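# Slide the held gear onto its shaft, meshed with neighbours

## Task

The left gripper starts with a gear held a little above the end of a shaft. Lower it onto that shaft until it is fully seated and sits perpendicular to the shaft, with its teeth engaged with the two neighbouring gears. Forcing or wedging it too hard counts as failure.

## Robot and tools

Robot: two six-joint arms, left_arm and right_arm, each ending in a parallel two-finger gripper. The left gripper already holds the gear; the right arm is free. Joint order for each arm, used in every call and every result list: waist (joint1), shoulder (joint2), elbow (joint3), wrist pitch (joint4), wrist yaw (joint5), wrist roll (joint6). Stated ranges in rad: waist -2.618 to 3.054, shoulder 0.000 to 3.142, elbow 0.000 to 3.142, wrist pitch -1.571 to 1.571, wrist yaw -1.571 to 1.571, wrist roll -2.094 to 2.094; real ends may differ by up to 0.059 rad.

Frames: the scene frame has its origin at table-top height between the two arm bases, +z up, +x out over the table, left_arm on the +y side (image left/right does not follow these names). left_arm base sits near (+0.006, +0.304, -0.005) m, right_arm near (-0.002, -0.271, -0.001) m, both nearly level. Each arm's end_effector_position (m) and end_effector_quat_wxyz are reported in that arm's own base frame; the point lies between the finger pads, just behind the tips. Gripper +z is the finger direction; fingers close along gripper y. Reported hand poses can be off by a few cm. Fixed camera cam_high and the table use the scene frame; wrist cameras cam_left_wrist and cam_right_wrist use their arm's base frame.

A row is always 14 numbers: left_arm's 6 joint values then its opening, then right_arm's 6 joint values then its opening. Joint values are scaled offsets in [-1, 1], added to that arm's Joint targets as they stand when the action (or move) starts, not to the previous row. Scale: 1.0 = 2.224 rad for waist, shoulder, elbow; 8.485 rad for the three wrist joints. So a 1 cm-scale nudge needs tiny numbers, e.g. 0.005 on the shoulder is about 0.011 rad. Opening is absolute, not an offset: +1 fully open (about 87 mm gap), +0.5 about 69 mm, 0 about 43 mm, -0.5 about 18 mm, -1 closed. To keep a gripper unchanged, resend its current command (a 0 there means 43 mm, not 'no change'); to keep the gear held, keep left opening about 0.04 below the grip_measured value at contact.

execute_actions(actions, cameras): actions is a list of up to 15 actions; each action is a list of up to 15 rows, one per 1/30 s step, the last row held for the remaining steps. An action asking a joint more than 0.059 rad beyond its range is refused for both arms. An empty actions list returns state plus all camera images. cameras: list of names, ["all"], or [].

move(target, speed, blend, opening_speed, blocking, cameras): target is one 14-number row or a list of up to 15 rows, every row an offset from the same starting Joint targets (same scale as above). All joints move together, so the hand follows a curve, not a straight line. speed: rad/s of the joint with farthest to go, 0.01 to 12.57, default 0.5, one value or one per target. blend: rad of corner rounding per target, 0 means stop at each. opening_speed: rate of the opening command per second on the -1..+1 scale, at least 0.2. blocking=false returns after about 0.5 s while motion continues. The result adds a move: line such as done, off_target (at rest more than 0.035 rad from target), moving, held or fault, and limits=held if steps were withheld. No avoidance of obstacles or the other arm.

wait(seconds 0 to 10) lets the scene run; stop brakes a running move; zoom_image(camera, region [x0,y0,x1,y1] pixels, max 504x504) enlarges the latest image of cam_high, cam_left_wrist or cam_right_wrist (all 896x504); finished_scene(scene) ends the scene irreversibly and must be the last call of that reply; read_manual returns licence text only.

Results: Joint positions (rad, gripper 0 closed to 1 open), Joint velocities (may read 'within noise'), Joint targets (the base for the next offsets), Tool commands, grip_measured (on the command scale, up to about 0.043 off), Joint torques (include the arm's weight; joints 1-3 wrap at ±28 N m). 'joint sent to its limit' means a joint hit its end; 'joint command not followed' means the clearance check altered targets. MOTOR HOT appears at 75 °C; at 90 °C that arm folds and idles for the rest of the scene, so avoid long stretched holds or pushing into something.

Avoid: dropping the gear or releasing it while it moves, lowering fast onto the shaft, jamming or pressing hard, collisions between the arms or with the bar, plate and rail behind the table (their tops can be about 3 cm above the table), pulling on wrist-camera cables, and anything leaving the table. A stopped arm keeps pushing until commanded back past its measured positions. Lower slowly in small steps, check alignment with the cameras, then open the left gripper gently and withdraw upward so the gear stays seated unaided.

Each tool is called after "Emit:" in YAML: its name, and indented under it one key for each argument.

## Session

Emit:
execute_actions:
  actions: []

Scene clock: 0.00 s.
left_arm: end_effector_position=(+0.2826, -0.1438, +0.1208) grip_measured=-0.512 end_effector_quat_wxyz=(-0.008, +0.859, +0.512, +0.005) | right_arm: end_effector_position=(+0.3825, +0.0000, +0.3605) grip_measured=+1.000 end_effector_quat_wxyz=(+0.707, +0.000, +0.707, +0.000)
Joint positions: left_arm=[-0.61 1.758 1.505 -1.329 -0.015 1.457 0.244] | right_arm=[0 1.047 1.047 0 0 0 1]
Joint velocities: within noise
Joint torques (N m): no reading
Heat: left arm: 30 °C; right arm: 29 °C.
Joint targets: left_arm=[-0.607 1.745 1.514 -1.335 -0.020 1.457] | right_arm=[0.000 1.042 1.060 0.010 -0.001 0.000]
Tool commands: left_gripper/opening=-1.0 right_gripper/opening=+1.0

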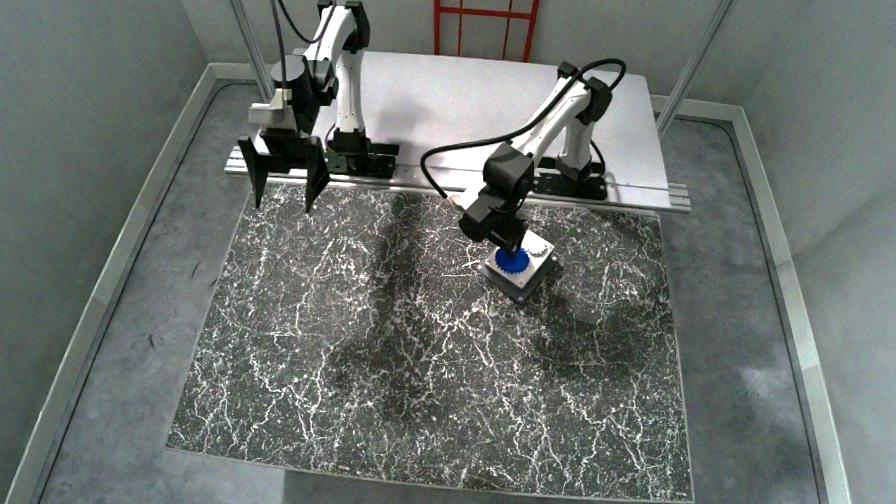

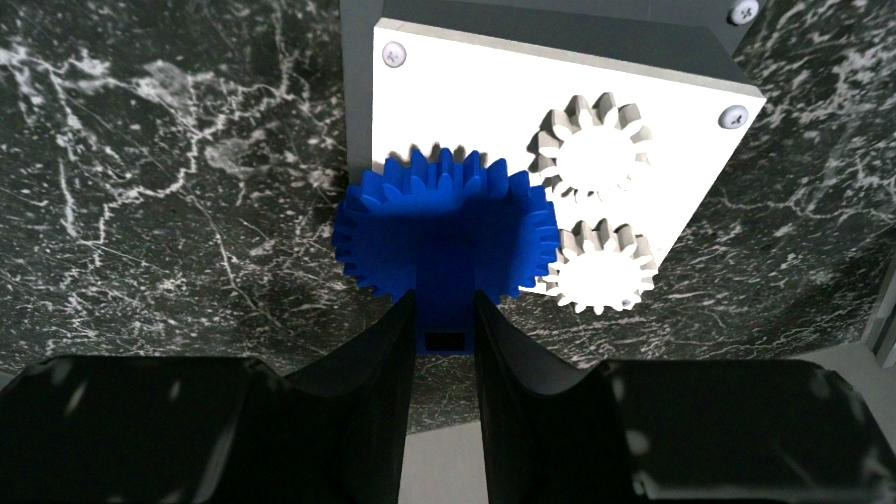

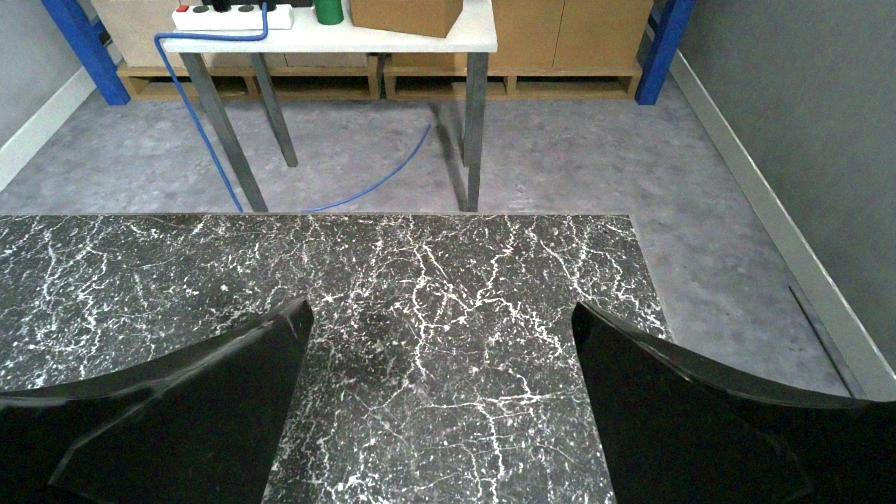

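Emit:
zoom_image:
  camera: "cam_left_wrist"
  region: [300, 60, 720, 370]

Emit:
zoom_image:
  camera: "cam_high"
  region: [460, 210, 580, 310]

Scaled by 1.200 from the camera's 896x504 image, which has a finer 1280x720 frame.

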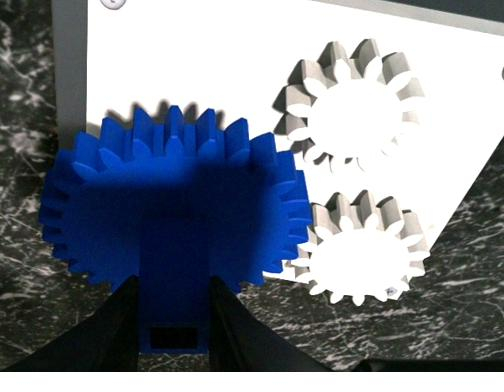

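Scaled by 4.200 from the camera's 896x504 image, which has a finer 1280x720 frame.

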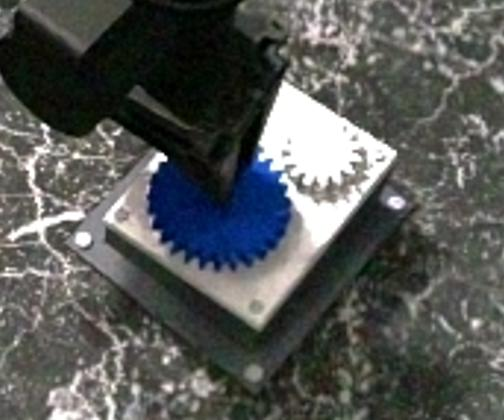

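Emit:
move:
  target: [-0.00014,0.0004,-0.0067,0.00187,0,0,-1,0,0,0,0,0,0,1]
  cameras: ["cam_left_wrist","cam_high"]

Emit:
zoom_image:
  camera: "cam_left_wrist"
  region: [480, 60, 720, 340]

Emit:
zoom_image:
  camera: "cam_left_wrist"
  region: [310, 110, 590, 370]

Scene clock: 74.90 s.
left_arm: end_effector_position=(+0.2826, -0.1438, +0.1208) grip_measured=-0.512 end_effector_quat_wxyz=(-0.008, +0.859, +0.512, +0.005) | right_arm: end_effector_position=(+0.3825, +0.0000, +0.3605) grip_measured=+1.000 end_effector_quat_wxyz=(+0.707, +0.000, +0.707, +0.000)
Joint positions: left_arm=[-0.61 1.758 1.505 -1.329 -0.015 1.457 0.244] | right_arm=[0 1.047 1.047 0 0 0 1]
Joint torques (N m): left_arm=[0.14 -7.28 4.55 0.44 0.11 -0.03] | right_arm=[-0.24 -2.76 8.02 2.24 -0.06 0.09]
Heat: left arm: 36 °C; right arm: 36 °C.
Joint targets: left_arm=[-0.608 1.746 1.499 -1.319 -0.020 1.457] | right_arm=[0.000 1.042 1.060 0.010 -0.001 0.000]
move: done
Images, in order (width x height): cam_high 896x504, cam_left_wrist 896x504.

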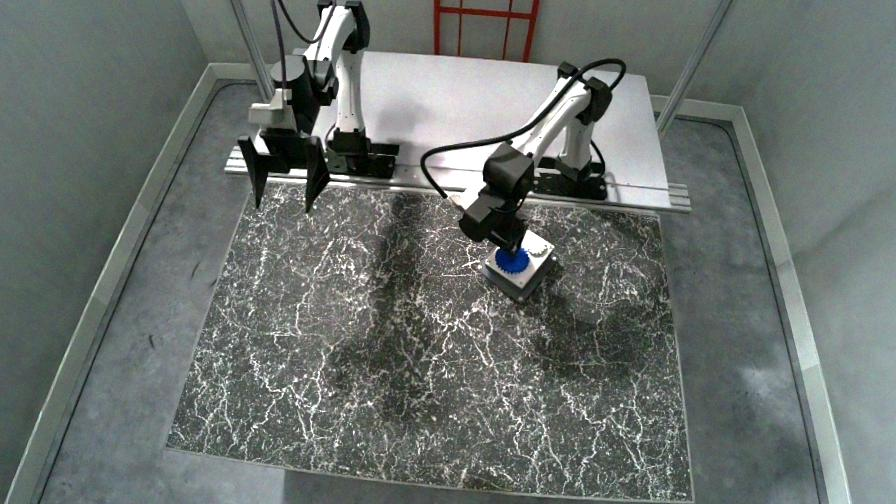

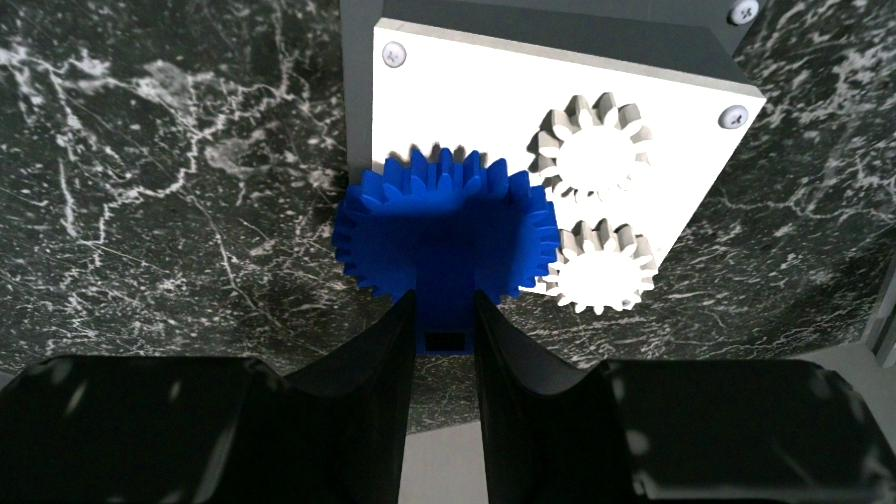

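Scaled by 1.800 from the camera's 896x504 image, which has a finer 1280x720 frame.

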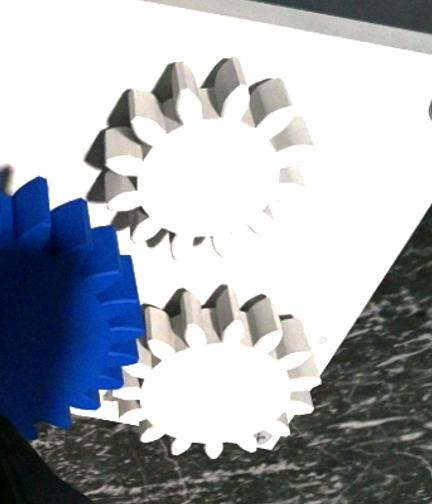

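Scaled by 1.800 from the camera's 896x504 image, which has a finer 1280x720 frame.

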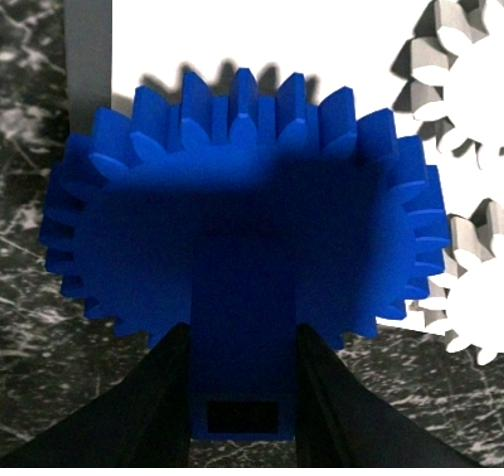

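Emit:
move:
  target: [-0.00014,0.0004,-0.0067,0.00187,0,0,-1,0,0,0,0,0,0,1]
  speed: 0.1

Emit:
move:
  target: [0,0,0,0,0,0,-1,0,0,0,0,0,0,1]
  cameras: ["cam_left_wrist"]

Emit:
zoom_image:
  camera: "cam_left_wrist"
  region: [310, 60, 690, 340]

Scene clock: 88.53 s.
left_arm: end_effector_position=(+0.2823, -0.1436, +0.1187) grip_measured=-0.512 end_effector_quat_wxyz=(-0.009, +0.859, +0.512, +0.004) | right_arm: end_effector_position=(+0.3825, +0.0000, +0.3605) grip_measured=+1.000 end_effector_quat_wxyz=(+0.707, +0.000, +0.707, +0.000)
Joint positions: left_arm=[-0.61 1.758 1.497 -1.322 -0.015 1.457 0.244] | right_arm=[0 1.047 1.047 0 0 0 1]
Joint torques (N m): left_arm=[0.03 -7.25 4.08 0.54 0.11 0] | right_arm=[-0.25 -2.76 8.02 2.24 -0.06 0.09]
Heat: left arm: 36 °C; right arm: 36 °C.
Joint targets: left_arm=[-0.608 1.747 1.484 -1.303 -0.020 1.457] | right_arm=[0.000 1.042 1.060 0.010 -0.001 0.000]
move: done

Scene clock: 89.03 s.
left_arm: end_effector_position=(+0.2823, -0.1436, +0.1187) grip_measured=-0.512 end_effector_quat_wxyz=(-0.009, +0.859, +0.512, +0.004) | right_arm: end_effector_position=(+0.3825, +0.0000, +0.3605) grip_measured=+1.000 end_effector_quat_wxyz=(+0.707, +0.000, +0.707, +0.000)
Joint positions: left_arm=[-0.61 1.758 1.497 -1.322 -0.015 1.457 0.244] | right_arm=[0 1.047 1.047 0 0 0 1]
Joint torques (N m): left_arm=[-0.01 -7.27 4.07 0.52 0.14 -0.01] | right_arm=[-0.24 -2.77 8.02 2.24 -0.07 0.09]
Heat: left arm: 36 °C; right arm: 36 °C.
Joint targets: left_arm=[-0.608 1.747 1.484 -1.303 -0.020 1.457] | right_arm=[0.000 1.042 1.060 0.010 -0.001 0.000]
move: done
camera_calibration:
cam_left_wrist: T_world_to_cam=[[-0.877553, 0.479445, 0.00569359, 0.314382], [0.297831, 0.535752, 0.790105, -0.0816854], [0.375762, 0.695055, -0.612945, 0.207964], [0, 0, 0, 1]] pos_world=[0.222071, -0.251512, 0.19022]
Images, in order (width x height): cam_left_wrist 896x504.

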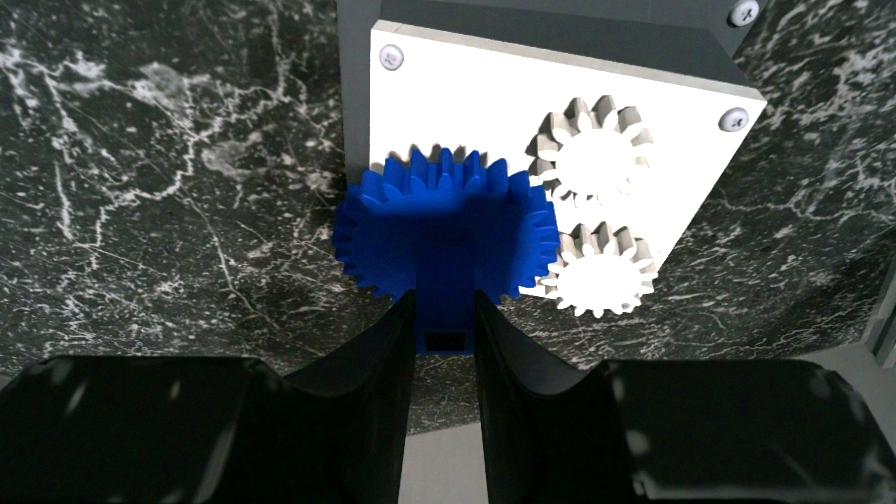

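Scaled by 1.326 from the camera's 896x504 image, which has a finer 1280x720 frame.

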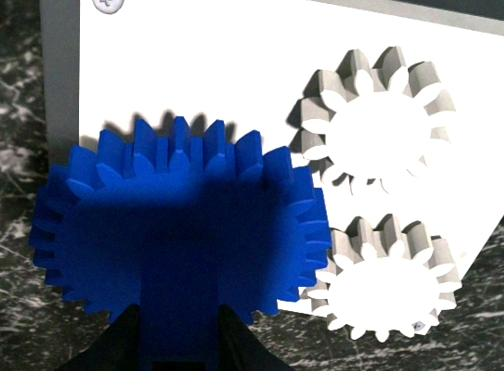

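Emit:
zoom_image:
  camera: "cam_left_wrist"
  region: [530, 85, 670, 205]

Emit:
zoom_image:
  camera: "cam_left_wrist"
  region: [530, 205, 670, 325]

Emit:
move:
  target: [-0.0001,0.0004,-0.0067,0.00187,0,0,-1,0,0,0,0,0,0,1]
  speed: 0.1
  cameras: ["cam_left_wrist"]

Emit:
zoom_image:
  camera: "cam_left_wrist"
  region: [310, 110, 590, 370]

Scaled by 3.600 from the camera's 896x504 image, which has a finer 1280x720 frame.

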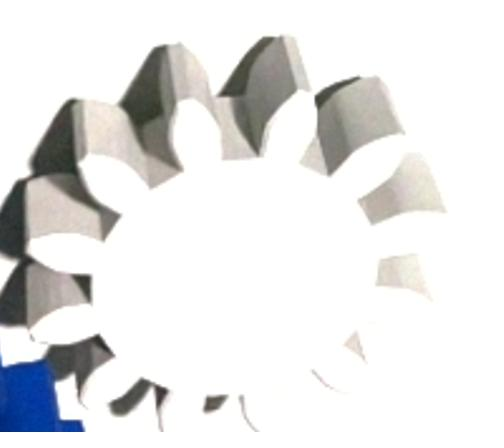

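Scaled by 3.600 from the camera's 896x504 image, which has a finer 1280x720 frame.

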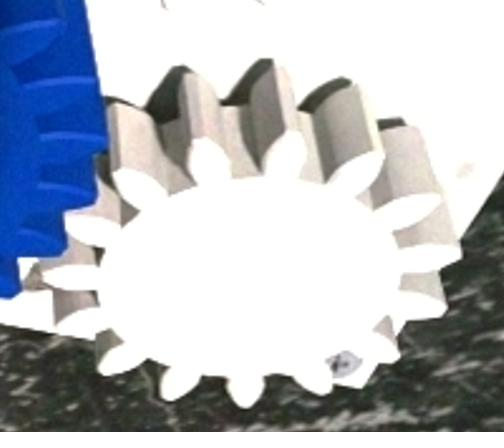

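Scene clock: 149.70 s.
left_arm: end_effector_position=(+0.2822, -0.1435, +0.1180) grip_measured=-0.512 end_effector_quat_wxyz=(-0.009, +0.859, +0.512, +0.004) | right_arm: end_effector_position=(+0.3825, +0.0000, +0.3605) grip_measured=+1.000 end_effector_quat_wxyz=(+0.707, +0.000, +0.707, +0.000)
Joint positions: left_arm=[-0.61 1.758 1.494 -1.319 -0.015 1.457 0.244] | right_arm=[0 1.047 1.047 0 0 0 1]
Joint torques (N m): left_arm=[-0.09 -7.13 3.08 0.67 0.12 -0.03] | right_arm=[-0.25 -2.77 8.02 2.24 -0.07 0.09]
Heat: left arm: 37 °C; right arm: 38 °C.
Joint targets: left_arm=[-0.608 1.748 1.469 -1.287 -0.020 1.457] | right_arm=[0.000 1.042 1.060 0.010 -0.001 0.000]
move: done
camera_calibration:
cam_left_wrist: T_world_to_cam=[[-0.877556, 0.479436, 0.00605633, 0.314267], [0.297939, 0.535362, 0.790329, -0.0812728], [0.37567, 0.695363, -0.612653, 0.207445], [0, 0, 0, 1]] pos_world=[0.22207, -0.25141, 0.189421]
Images, in order (width x height): cam_left_wrist 896x504.

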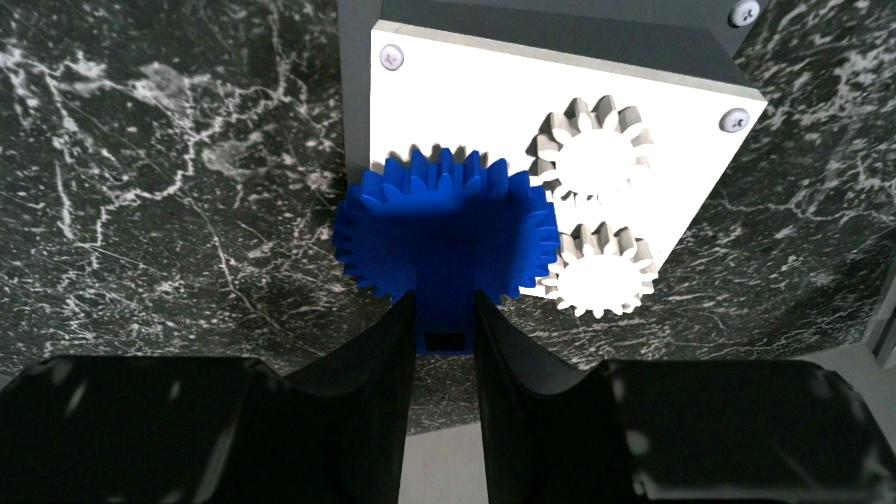

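Scaled by 1.800 from the camera's 896x504 image, which has a finer 1280x720 frame.

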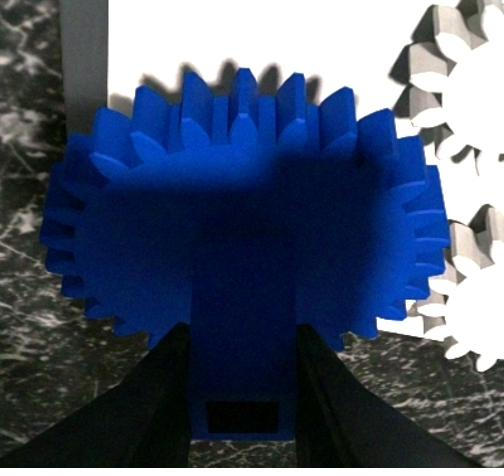

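Emit:
zoom_image:
  camera: "cam_left_wrist"
  region: [325, 135, 455, 315]

Emit:
zoom_image:
  camera: "cam_left_wrist"
  region: [440, 135, 570, 315]

Scaled by 2.800 from the camera's 896x504 image, which has a finer 1280x720 frame.

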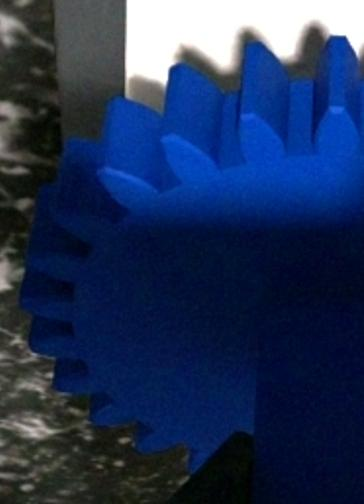

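Scaled by 2.800 from the camera's 896x504 image, which has a finer 1280x720 frame.

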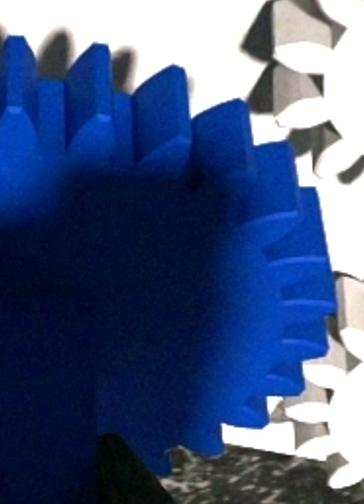

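Emit:
execute_actions:
  actions: []
  cameras: ["cam_high","cam_left_wrist"]

Emit:
zoom_image:
  camera: "cam_high"
  region: [475, 225, 565, 305]

Scene clock: 230.77 s.
left_arm: end_effector_position=(+0.2822, -0.1435, +0.1180) grip_measured=-0.512 end_effector_quat_wxyz=(-0.009, +0.859, +0.512, +0.004) | right_arm: end_effector_position=(+0.3825, +0.0000, +0.3605) grip_measured=+1.000 end_effector_quat_wxyz=(+0.707, +0.000, +0.707, +0.000)
Joint positions: left_arm=[-0.61 1.758 1.494 -1.319 -0.015 1.457 0.244] | right_arm=[0 1.047 1.047 0 0 0 1]
Joint velocities: within noise
Joint torques (N m): left_arm=[0.05 -7.09 3.1 0.65 0.11 -0.02] | right_arm=[-0.24 -2.76 8.02 2.24 -0.07 0.09]
Heat: left arm: 38 °C; right arm: 40 °C.
Joint targets: left_arm=[-0.608 1.748 1.469 -1.287 -0.020 1.457] | right_arm=[0.000 1.042 1.060 0.010 -0.001 0.000]
Tool commands: left_gripper/opening=-1.0 right_gripper/opening=+1.0
camera_calibration:
cam_left_wrist: T_world_to_cam=[[-0.877556, 0.479436, 0.00605633, 0.314267], [0.297939, 0.535362, 0.790329, -0.0812728], [0.37567, 0.695363, -0.612653, 0.207445], [0, 0, 0, 1]] pos_world=[0.22207, -0.25141, 0.189421]
Images, in order (width x height): cam_high 896x504, cam_left_wrist 896x504.

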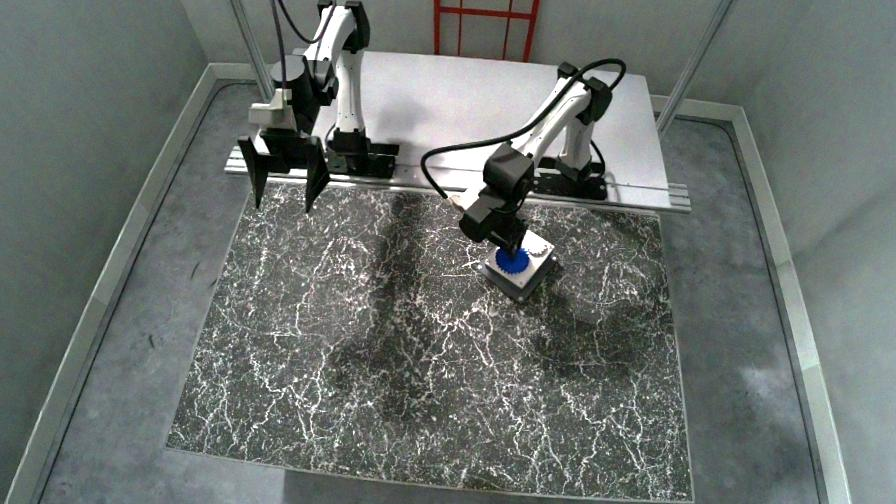

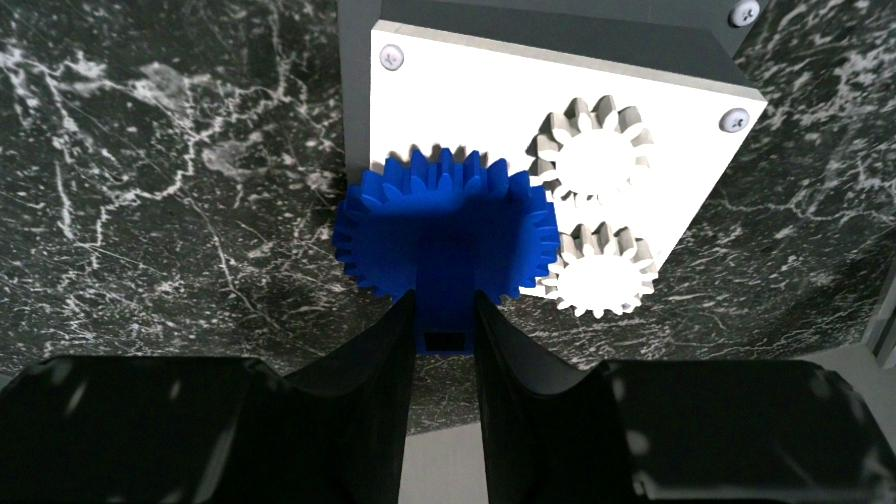

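Scaled by 5.600 from the camera's 896x504 image, which has a finer 1280x720 frame.

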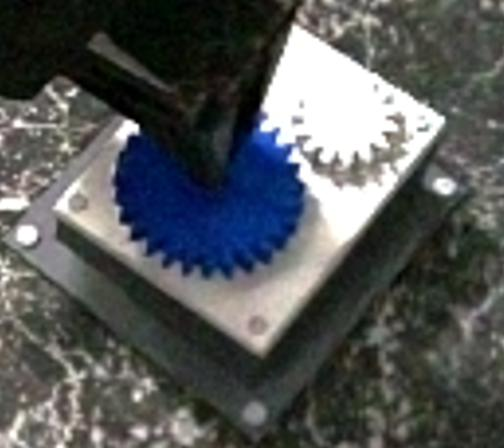

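Emit:
move:
  target:
    - [0,0,0.045,-0.0131,0,0,-1,0,0,0,0,0,0,1]
    - [0,0.1367,0.2248,-0.0251,0,0,-1,0,0,0,0,0,0,1]
  speed: 0.5
  blend: 0.03
  cameras: ["cam_left_wrist","cam_high"]

Emit:
zoom_image:
  camera: "cam_left_wrist"
  region: [460, 60, 896, 370]

Emit:
zoom_image:
  camera: "cam_high"
  region: [475, 225, 565, 305]

Scene clock: 294.67 s.
left_arm: end_effector_position=(+0.3399, -0.1837, +0.1377) grip_measured=-0.512 end_effector_quat_wxyz=(-0.003, +0.859, +0.512, +0.007) | right_arm: end_effector_position=(+0.3825, +0.0000, +0.3605) grip_measured=+1.000 end_effector_quat_wxyz=(+0.707, +0.000, +0.707, +0.000)
Joint positions: left_arm=[-0.61 2.038 1.946 -1.478 -0.015 1.457 0.244] | right_arm=[0 1.047 1.047 0 0 0 1]
Joint torques (N m): left_arm=[0.14 -7.2 6.91 0.18 0.13 -0.01] | right_arm=[-0.24 -2.76 8.02 2.24 -0.07 0.09]
Heat: left arm: 38 °C; right arm: 41 °C.
Joint targets: left_arm=[-0.608 2.052 1.969 -1.500 -0.020 1.457] | right_arm=[0.000 1.042 1.060 0.010 -0.001 0.000]
move: done
camera_calibration:
cam_left_wrist: T_world_to_cam=[[-0.877553, 0.479419, -0.00760023, 0.385931], [0.289046, 0.541598, 0.789382, -0.0881635], [0.382562, 0.690528, -0.613855, 0.222825], [0, 0, 0, 1]] pos_world=[0.278914, -0.291141, 0.20931]
Images, in order (width x height): cam_high 896x504, cam_left_wrist 896x504.

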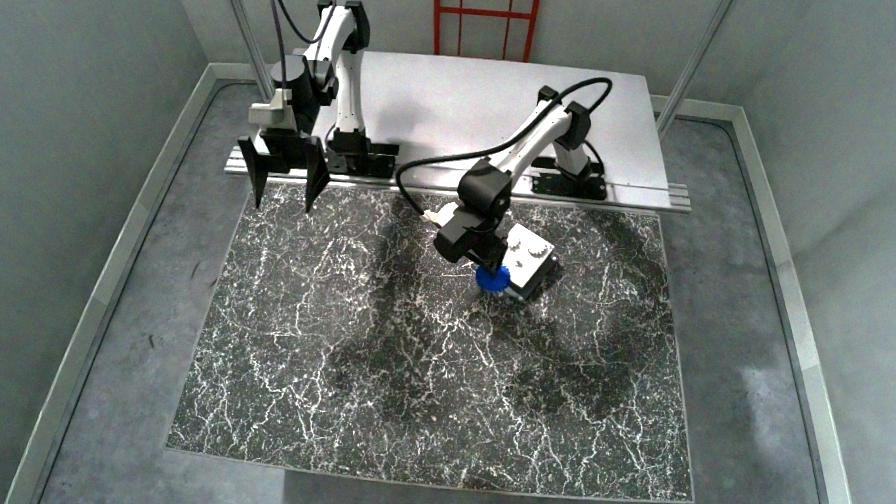

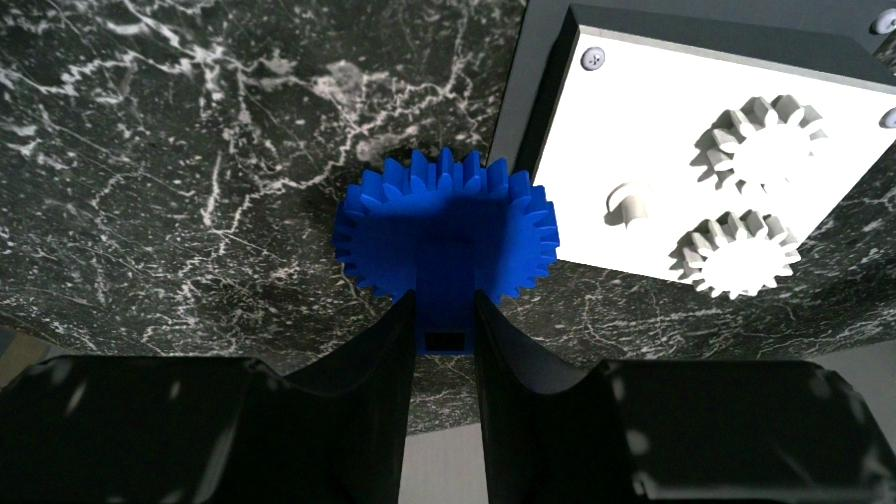

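Scaled by 1.156 from the camera's 896x504 image, which has a finer 1280x720 frame.

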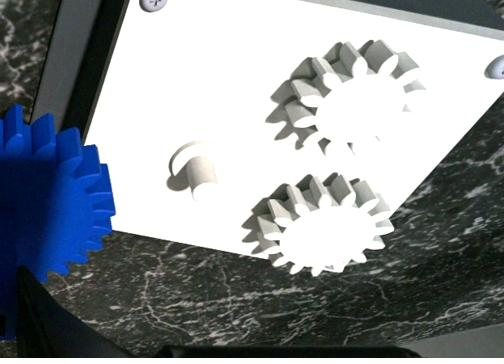

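Scaled by 5.600 from the camera's 896x504 image, which has a finer 1280x720 frame.

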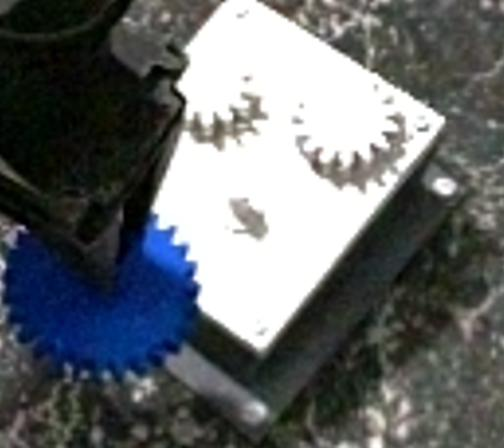

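Emit:
zoom_image:
  camera: "cam_left_wrist"
  region: [585, 165, 675, 255]

Emit:
zoom_image:
  camera: "cam_left_wrist"
  region: [670, 80, 840, 310]

Emit:
zoom_image:
  camera: "cam_left_wrist"
  region: [520, 0, 896, 300]

Scaled by 5.600 from the camera's 896x504 image, which has a finer 1280x720 frame.

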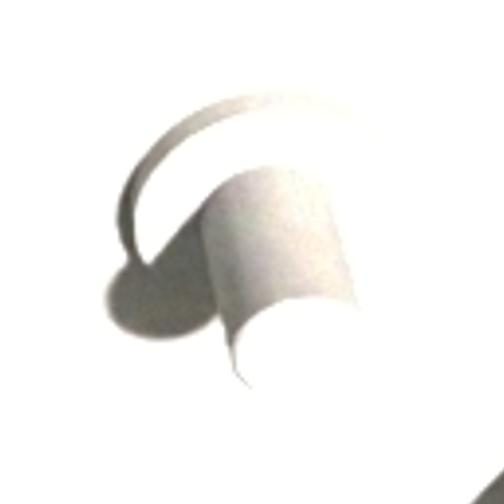

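Scaled by 2.191 from the camera's 896x504 image, which has a finer 1280x720 frame.

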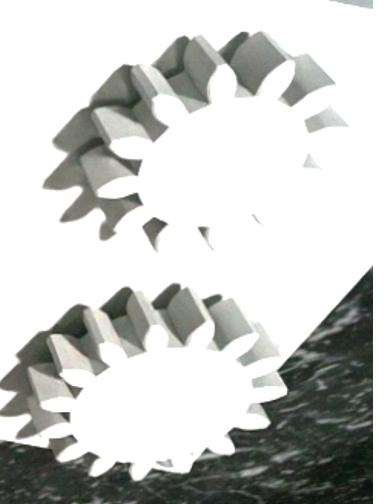

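Scaled by 1.340 from the camera's 896x504 image, which has a finer 1280x720 frame.

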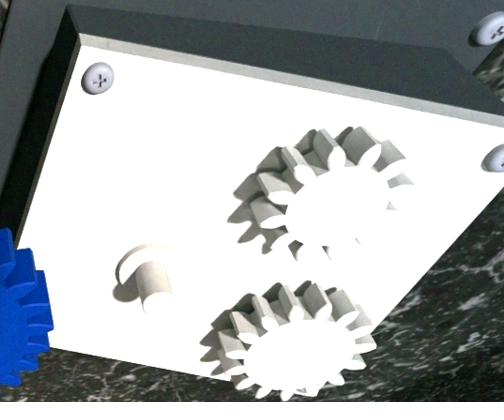

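Emit:
move:
  target: [-0.0277,0.0152,-0.0352,-0.0022,-0.0166,0,-1,0,0,0,0,0,0,1]
  speed: 0.3
  cameras: ["cam_left_wrist","cam_high"]

Emit:
zoom_image:
  camera: "cam_left_wrist"
  region: [300, 60, 700, 380]

Emit:
zoom_image:
  camera: "cam_high"
  region: [475, 225, 565, 305]

Scene clock: 398.03 s.
left_arm: end_effector_position=(+0.3307, -0.1773, +0.1207) grip_measured=-0.512 end_effector_quat_wxyz=(-0.074, +0.872, +0.481, +0.047) | right_arm: end_effector_position=(+0.3825, +0.0000, +0.3605) grip_measured=+1.000 end_effector_quat_wxyz=(+0.707, +0.000, +0.707, +0.000)
Joint positions: left_arm=[-0.669 2.072 1.895 -1.495 -0.143 1.457 0.244] | right_arm=[0 1.047 1.047 0 0 0 1]
Joint torques (N m): left_arm=[-0.27 -7.3 4.67 -0.02 -0.1 -0.03] | right_arm=[-0.24 -2.76 8.02 2.24 -0.06 0.09]
Heat: left arm: 40 °C; right arm: 42 °C.
Joint targets: left_arm=[-0.670 2.086 1.891 -1.519 -0.161 1.457] | right_arm=[0.000 1.042 1.060 0.010 -0.001 0.000]
move: done
camera_calibration:
cam_left_wrist: T_world_to_cam=[[-0.84417, 0.529964, 0.0807201, 0.361976], [0.324526, 0.385362, 0.863816, -0.124065], [0.426685, 0.755403, -0.497299, 0.194347], [0, 0, 0, 1]] pos_world=[0.262907, -0.290835, 0.174599]
Images, in order (width x height): cam_high 896x504, cam_left_wrist 896x504.

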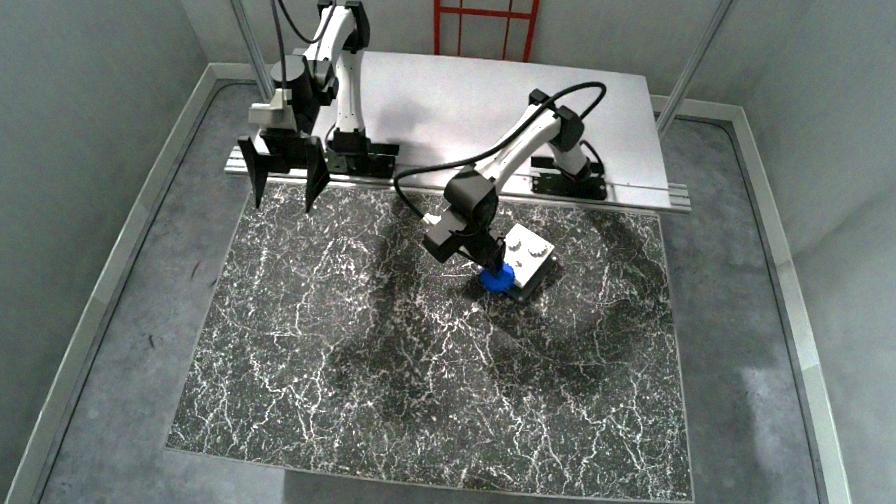

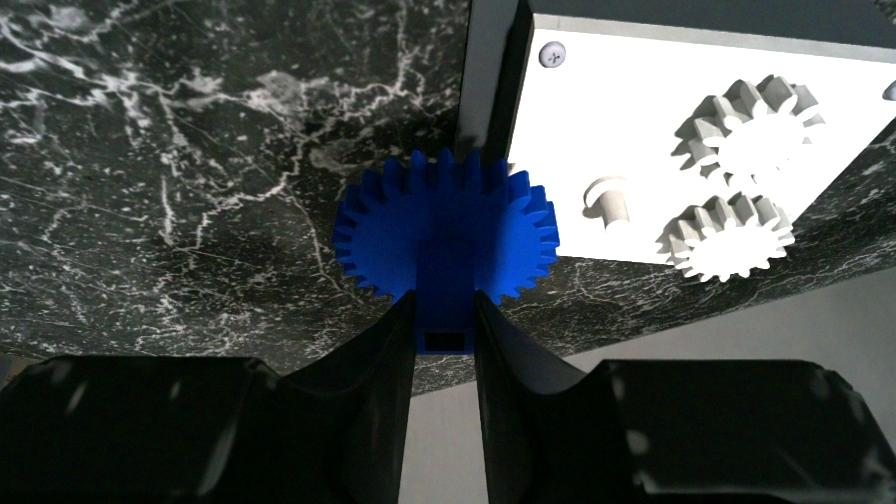

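Scaled by 1.260 from the camera's 896x504 image, which has a finer 1280x720 frame.

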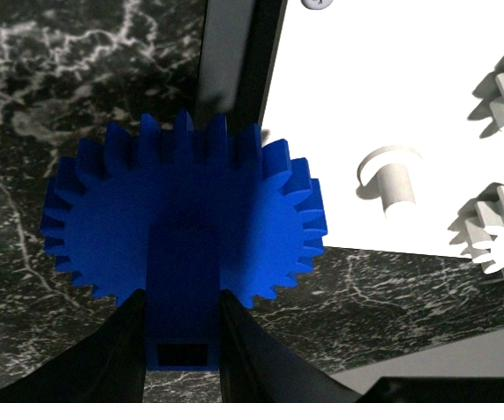

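Scaled by 5.600 from the camera's 896x504 image, which has a finer 1280x720 frame.

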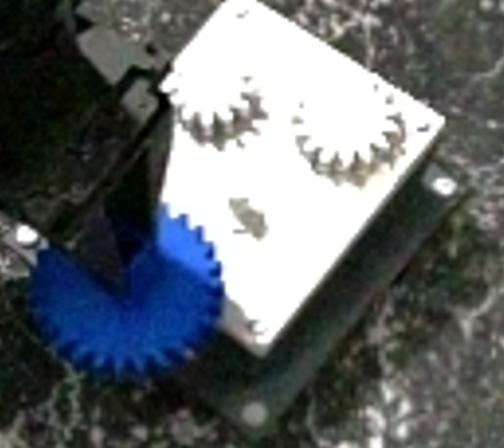

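Emit:
zoom_image:
  camera: "cam_left_wrist"
  region: [570, 160, 660, 250]

Emit:
zoom_image:
  camera: "cam_left_wrist"
  region: [660, 60, 840, 300]

Emit:
zoom_image:
  camera: "cam_left_wrist"
  region: [500, 0, 896, 280]

Scaled by 5.600 from the camera's 896x504 image, which has a finer 1280x720 frame.

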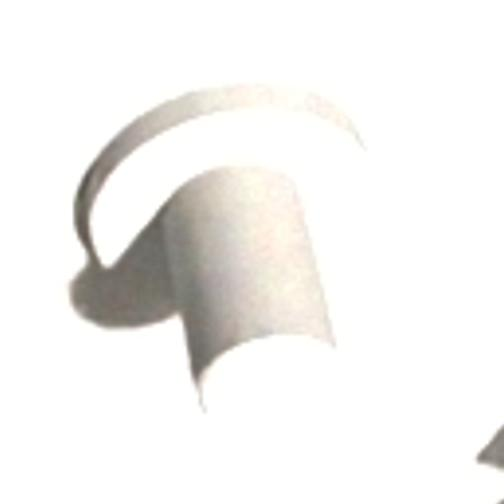

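Scaled by 2.100 from the camera's 896x504 image, which has a finer 1280x720 frame.

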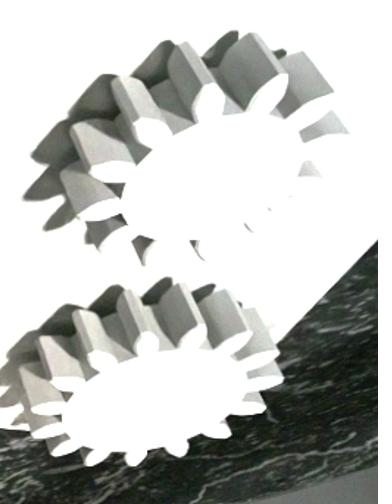

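Scaled by 1.273 from the camera's 896x504 image, which has a finer 1280x720 frame.

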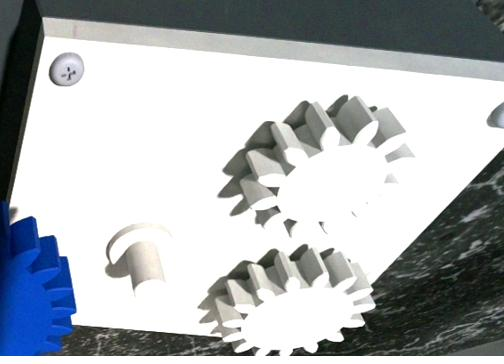

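Emit:
move:
  target: [-0.0099,-0.1030,-0.1344,0.0081,-0.0012,0,-1,0,0,0,0,0,0,1]
  speed: 0.3
  cameras: ["cam_left_wrist","cam_high"]

Emit:
zoom_image:
  camera: "cam_high"
  region: [475, 225, 565, 305]

Scene clock: 445.30 s.
left_arm: end_effector_position=(+0.3051, -0.1617, +0.1098) grip_measured=-0.512 end_effector_quat_wxyz=(-0.059, +0.878, +0.470, +0.062) | right_arm: end_effector_position=(+0.3825, +0.0000, +0.3605) grip_measured=+1.000 end_effector_quat_wxyz=(+0.707, +0.000, +0.707, +0.000)
Joint positions: left_arm=[-0.688 1.903 1.61 -1.341 -0.16 1.465 0.244] | right_arm=[0 1.047 1.047 0 0 0 1]
Joint torques (N m): left_arm=[-0.35 -11.02 3.64 -0.77 -0.05 -0.1] | right_arm=[-0.24 -2.76 8.02 2.24 -0.07 0.09]
Heat: left arm: 41 °C; right arm: 42 °C.
Joint targets: left_arm=[-0.692 1.856 1.592 -1.450 -0.171 1.457] | right_arm=[0.000 1.042 1.060 0.010 -0.001 0.000]
move: off_target (left_arm); left_arm: the wrist pitch is farthest, 0.109 rad from its target
camera_calibration:
cam_left_wrist: T_world_to_cam=[[-0.83143, 0.554041, 0.0419814, 0.337113], [0.301336, 0.386143, 0.871831, -0.10597], [0.46682, 0.737517, -0.488004, 0.17183], [0, 0, 0, 1]] pos_world=[0.232005, -0.272583, 0.162089]
Images, in order (width x height): cam_high 896x504, cam_left_wrist 896x504.

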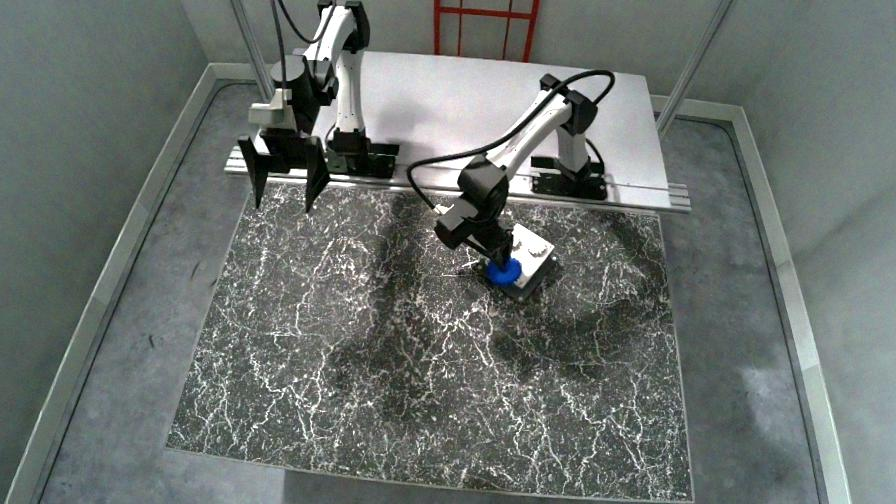

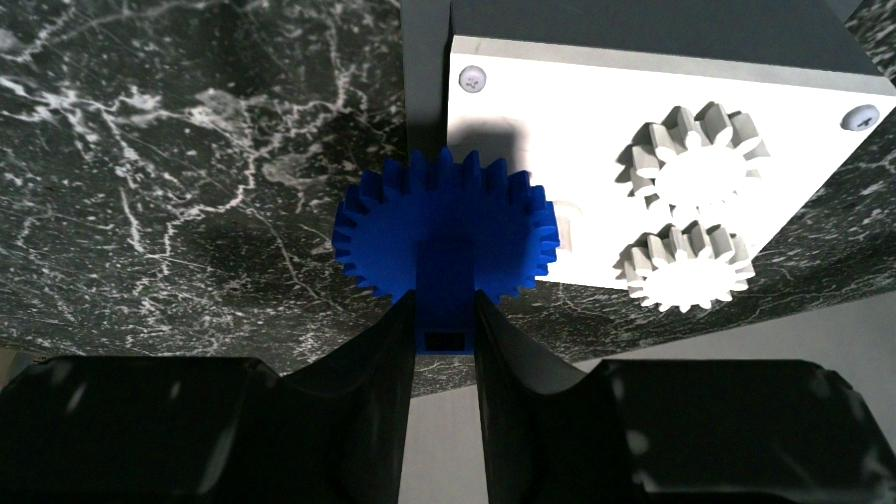

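Scaled by 5.600 from the camera's 896x504 image, which has a finer 1280x720 frame.

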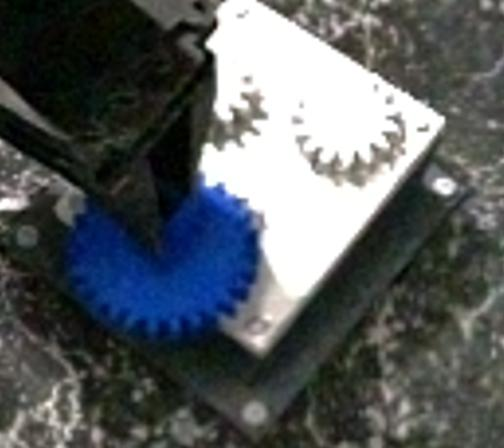

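Emit:
move:
  target: [0,0.0647,0.125,-0.0118,0,0,-1,0,0,0,0,0,0,1]
  speed: 0.4

Scene clock: 451.53 s.
left_arm: end_effector_position=(+0.3144, -0.1694, +0.1421) grip_measured=-0.512 end_effector_quat_wxyz=(-0.073, +0.878, +0.469, +0.056) | right_arm: end_effector_position=(+0.3825, +0.0000, +0.3605) grip_measured=+1.000 end_effector_quat_wxyz=(+0.707, +0.000, +0.707, +0.000)
Joint positions: left_arm=[-0.688 1.984 1.848 -1.526 -0.16 1.465 0.244] | right_arm=[0 1.047 1.047 0 0 0 1]
Joint torques (N m): left_arm=[-0.43 -6.58 6.78 -0.01 -0.08 -0.09] | right_arm=[-0.24 -2.77 8.02 2.24 -0.07 0.09]
Heat: left arm: 42 °C; right arm: 42 °C.
Joint targets: left_arm=[-0.692 2.000 1.870 -1.550 -0.171 1.457] | right_arm=[0.000 1.042 1.060 0.010 -0.001 0.000]
move: done

Emit:
move:
  target: [-0.0018,-0.0616,-0.0967,0,0,0,-1,0,0,0,0,0,0,1]
  speed: 0.25
  cameras: ["cam_left_wrist","cam_high"]

Emit:
zoom_image:
  camera: "cam_high"
  region: [475, 225, 565, 305]

Emit:
zoom_image:
  camera: "cam_left_wrist"
  region: [310, 60, 720, 340]

Scene clock: 467.13 s.
left_arm: end_effector_position=(+0.2797, -0.1419, +0.1267) grip_measured=-0.512 end_effector_quat_wxyz=(-0.124, +0.877, +0.462, +0.035) | right_arm: end_effector_position=(+0.3825, +0.0000, +0.3605) grip_measured=+1.000 end_effector_quat_wxyz=(+0.707, +0.000, +0.707, +0.000)
Joint positions: left_arm=[-0.691 1.907 1.661 -1.53 -0.16 1.465 0.244] | right_arm=[0 1.047 1.047 0 0 0 1]
Joint torques (N m): left_arm=[-0.58 -10.48 4.33 -0.18 -0.07 -0.1] | right_arm=[-0.25 -2.76 8.02 2.24 -0.06 0.09]
Heat: left arm: 40 °C; right arm: 42 °C.
Joint targets: left_arm=[-0.696 1.863 1.655 -1.550 -0.171 1.457] | right_arm=[0.000 1.042 1.060 0.010 -0.001 0.000]
move: off_target (left_arm); left_arm: the shoulder is farthest, 0.044 rad from its target
camera_calibration:
cam_left_wrist: T_world_to_cam=[[-0.817731, 0.546137, 0.181796, 0.281702], [0.397377, 0.307146, 0.864727, -0.157873], [0.416422, 0.779356, -0.468185, 0.194916], [0, 0, 0, 1]] pos_world=[0.211924, -0.257266, 0.176561]
Images, in order (width x height): cam_high 896x504, cam_left_wrist 896x504.

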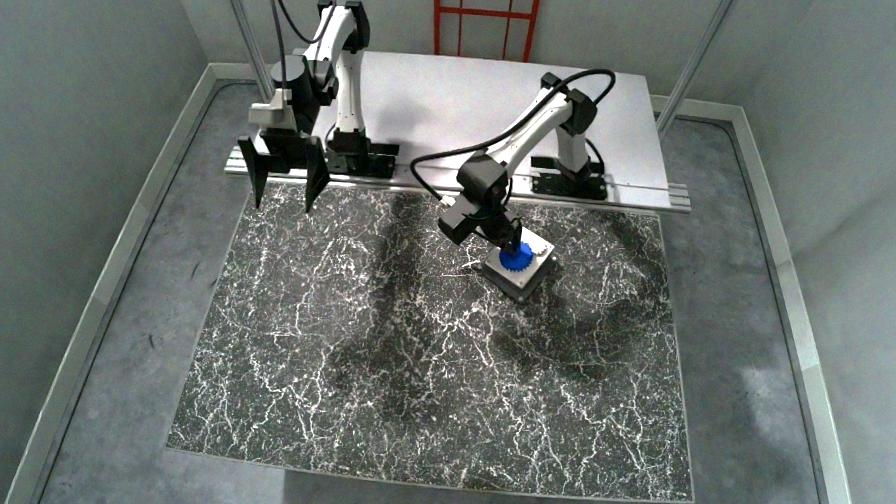

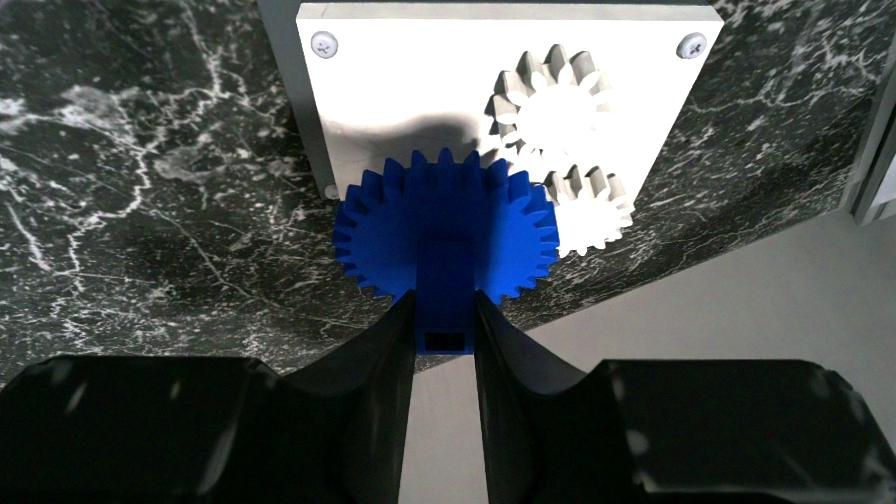

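Scaled by 5.600 from the camera's 896x504 image, which has a finer 1280x720 frame.

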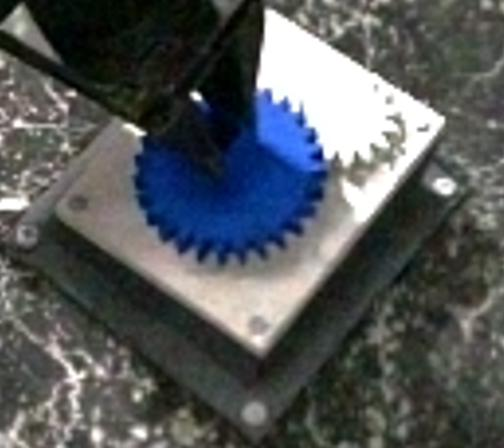

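Scaled by 1.229 from the camera's 896x504 image, which has a finer 1280x720 frame.

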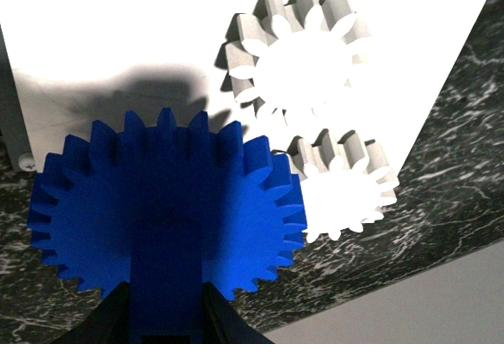

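Emit:
move:
  target: [0,0,0.0405,0.0035,0,0,-1,0,0,0,0,0,0,1]
  speed: 0.2

Scene clock: 480.43 s.
left_arm: end_effector_position=(+0.2915, -0.1517, +0.1395) grip_measured=-0.512 end_effector_quat_wxyz=(-0.094, +0.879, +0.466, +0.048) | right_arm: end_effector_position=(+0.3825, +0.0000, +0.3605) grip_measured=+1.000 end_effector_quat_wxyz=(+0.707, +0.000, +0.707, +0.000)
Joint positions: left_arm=[-0.691 1.907 1.724 -1.527 -0.16 1.465 0.244] | right_arm=[0 1.047 1.047 0 0 0 1]
Joint torques (N m): left_arm=[-0.64 -10.56 6.57 0.19 -0.06 -0.1] | right_arm=[-0.24 -2.76 8.02 2.24 -0.07 0.09]
Heat: left arm: 41 °C; right arm: 42 °C.
Joint targets: left_arm=[-0.696 1.863 1.745 -1.520 -0.171 1.457] | right_arm=[0.000 1.042 1.060 0.010 -0.001 0.000]
move: off_target (left_arm); left_arm: the shoulder is farthest, 0.044 rad from its target


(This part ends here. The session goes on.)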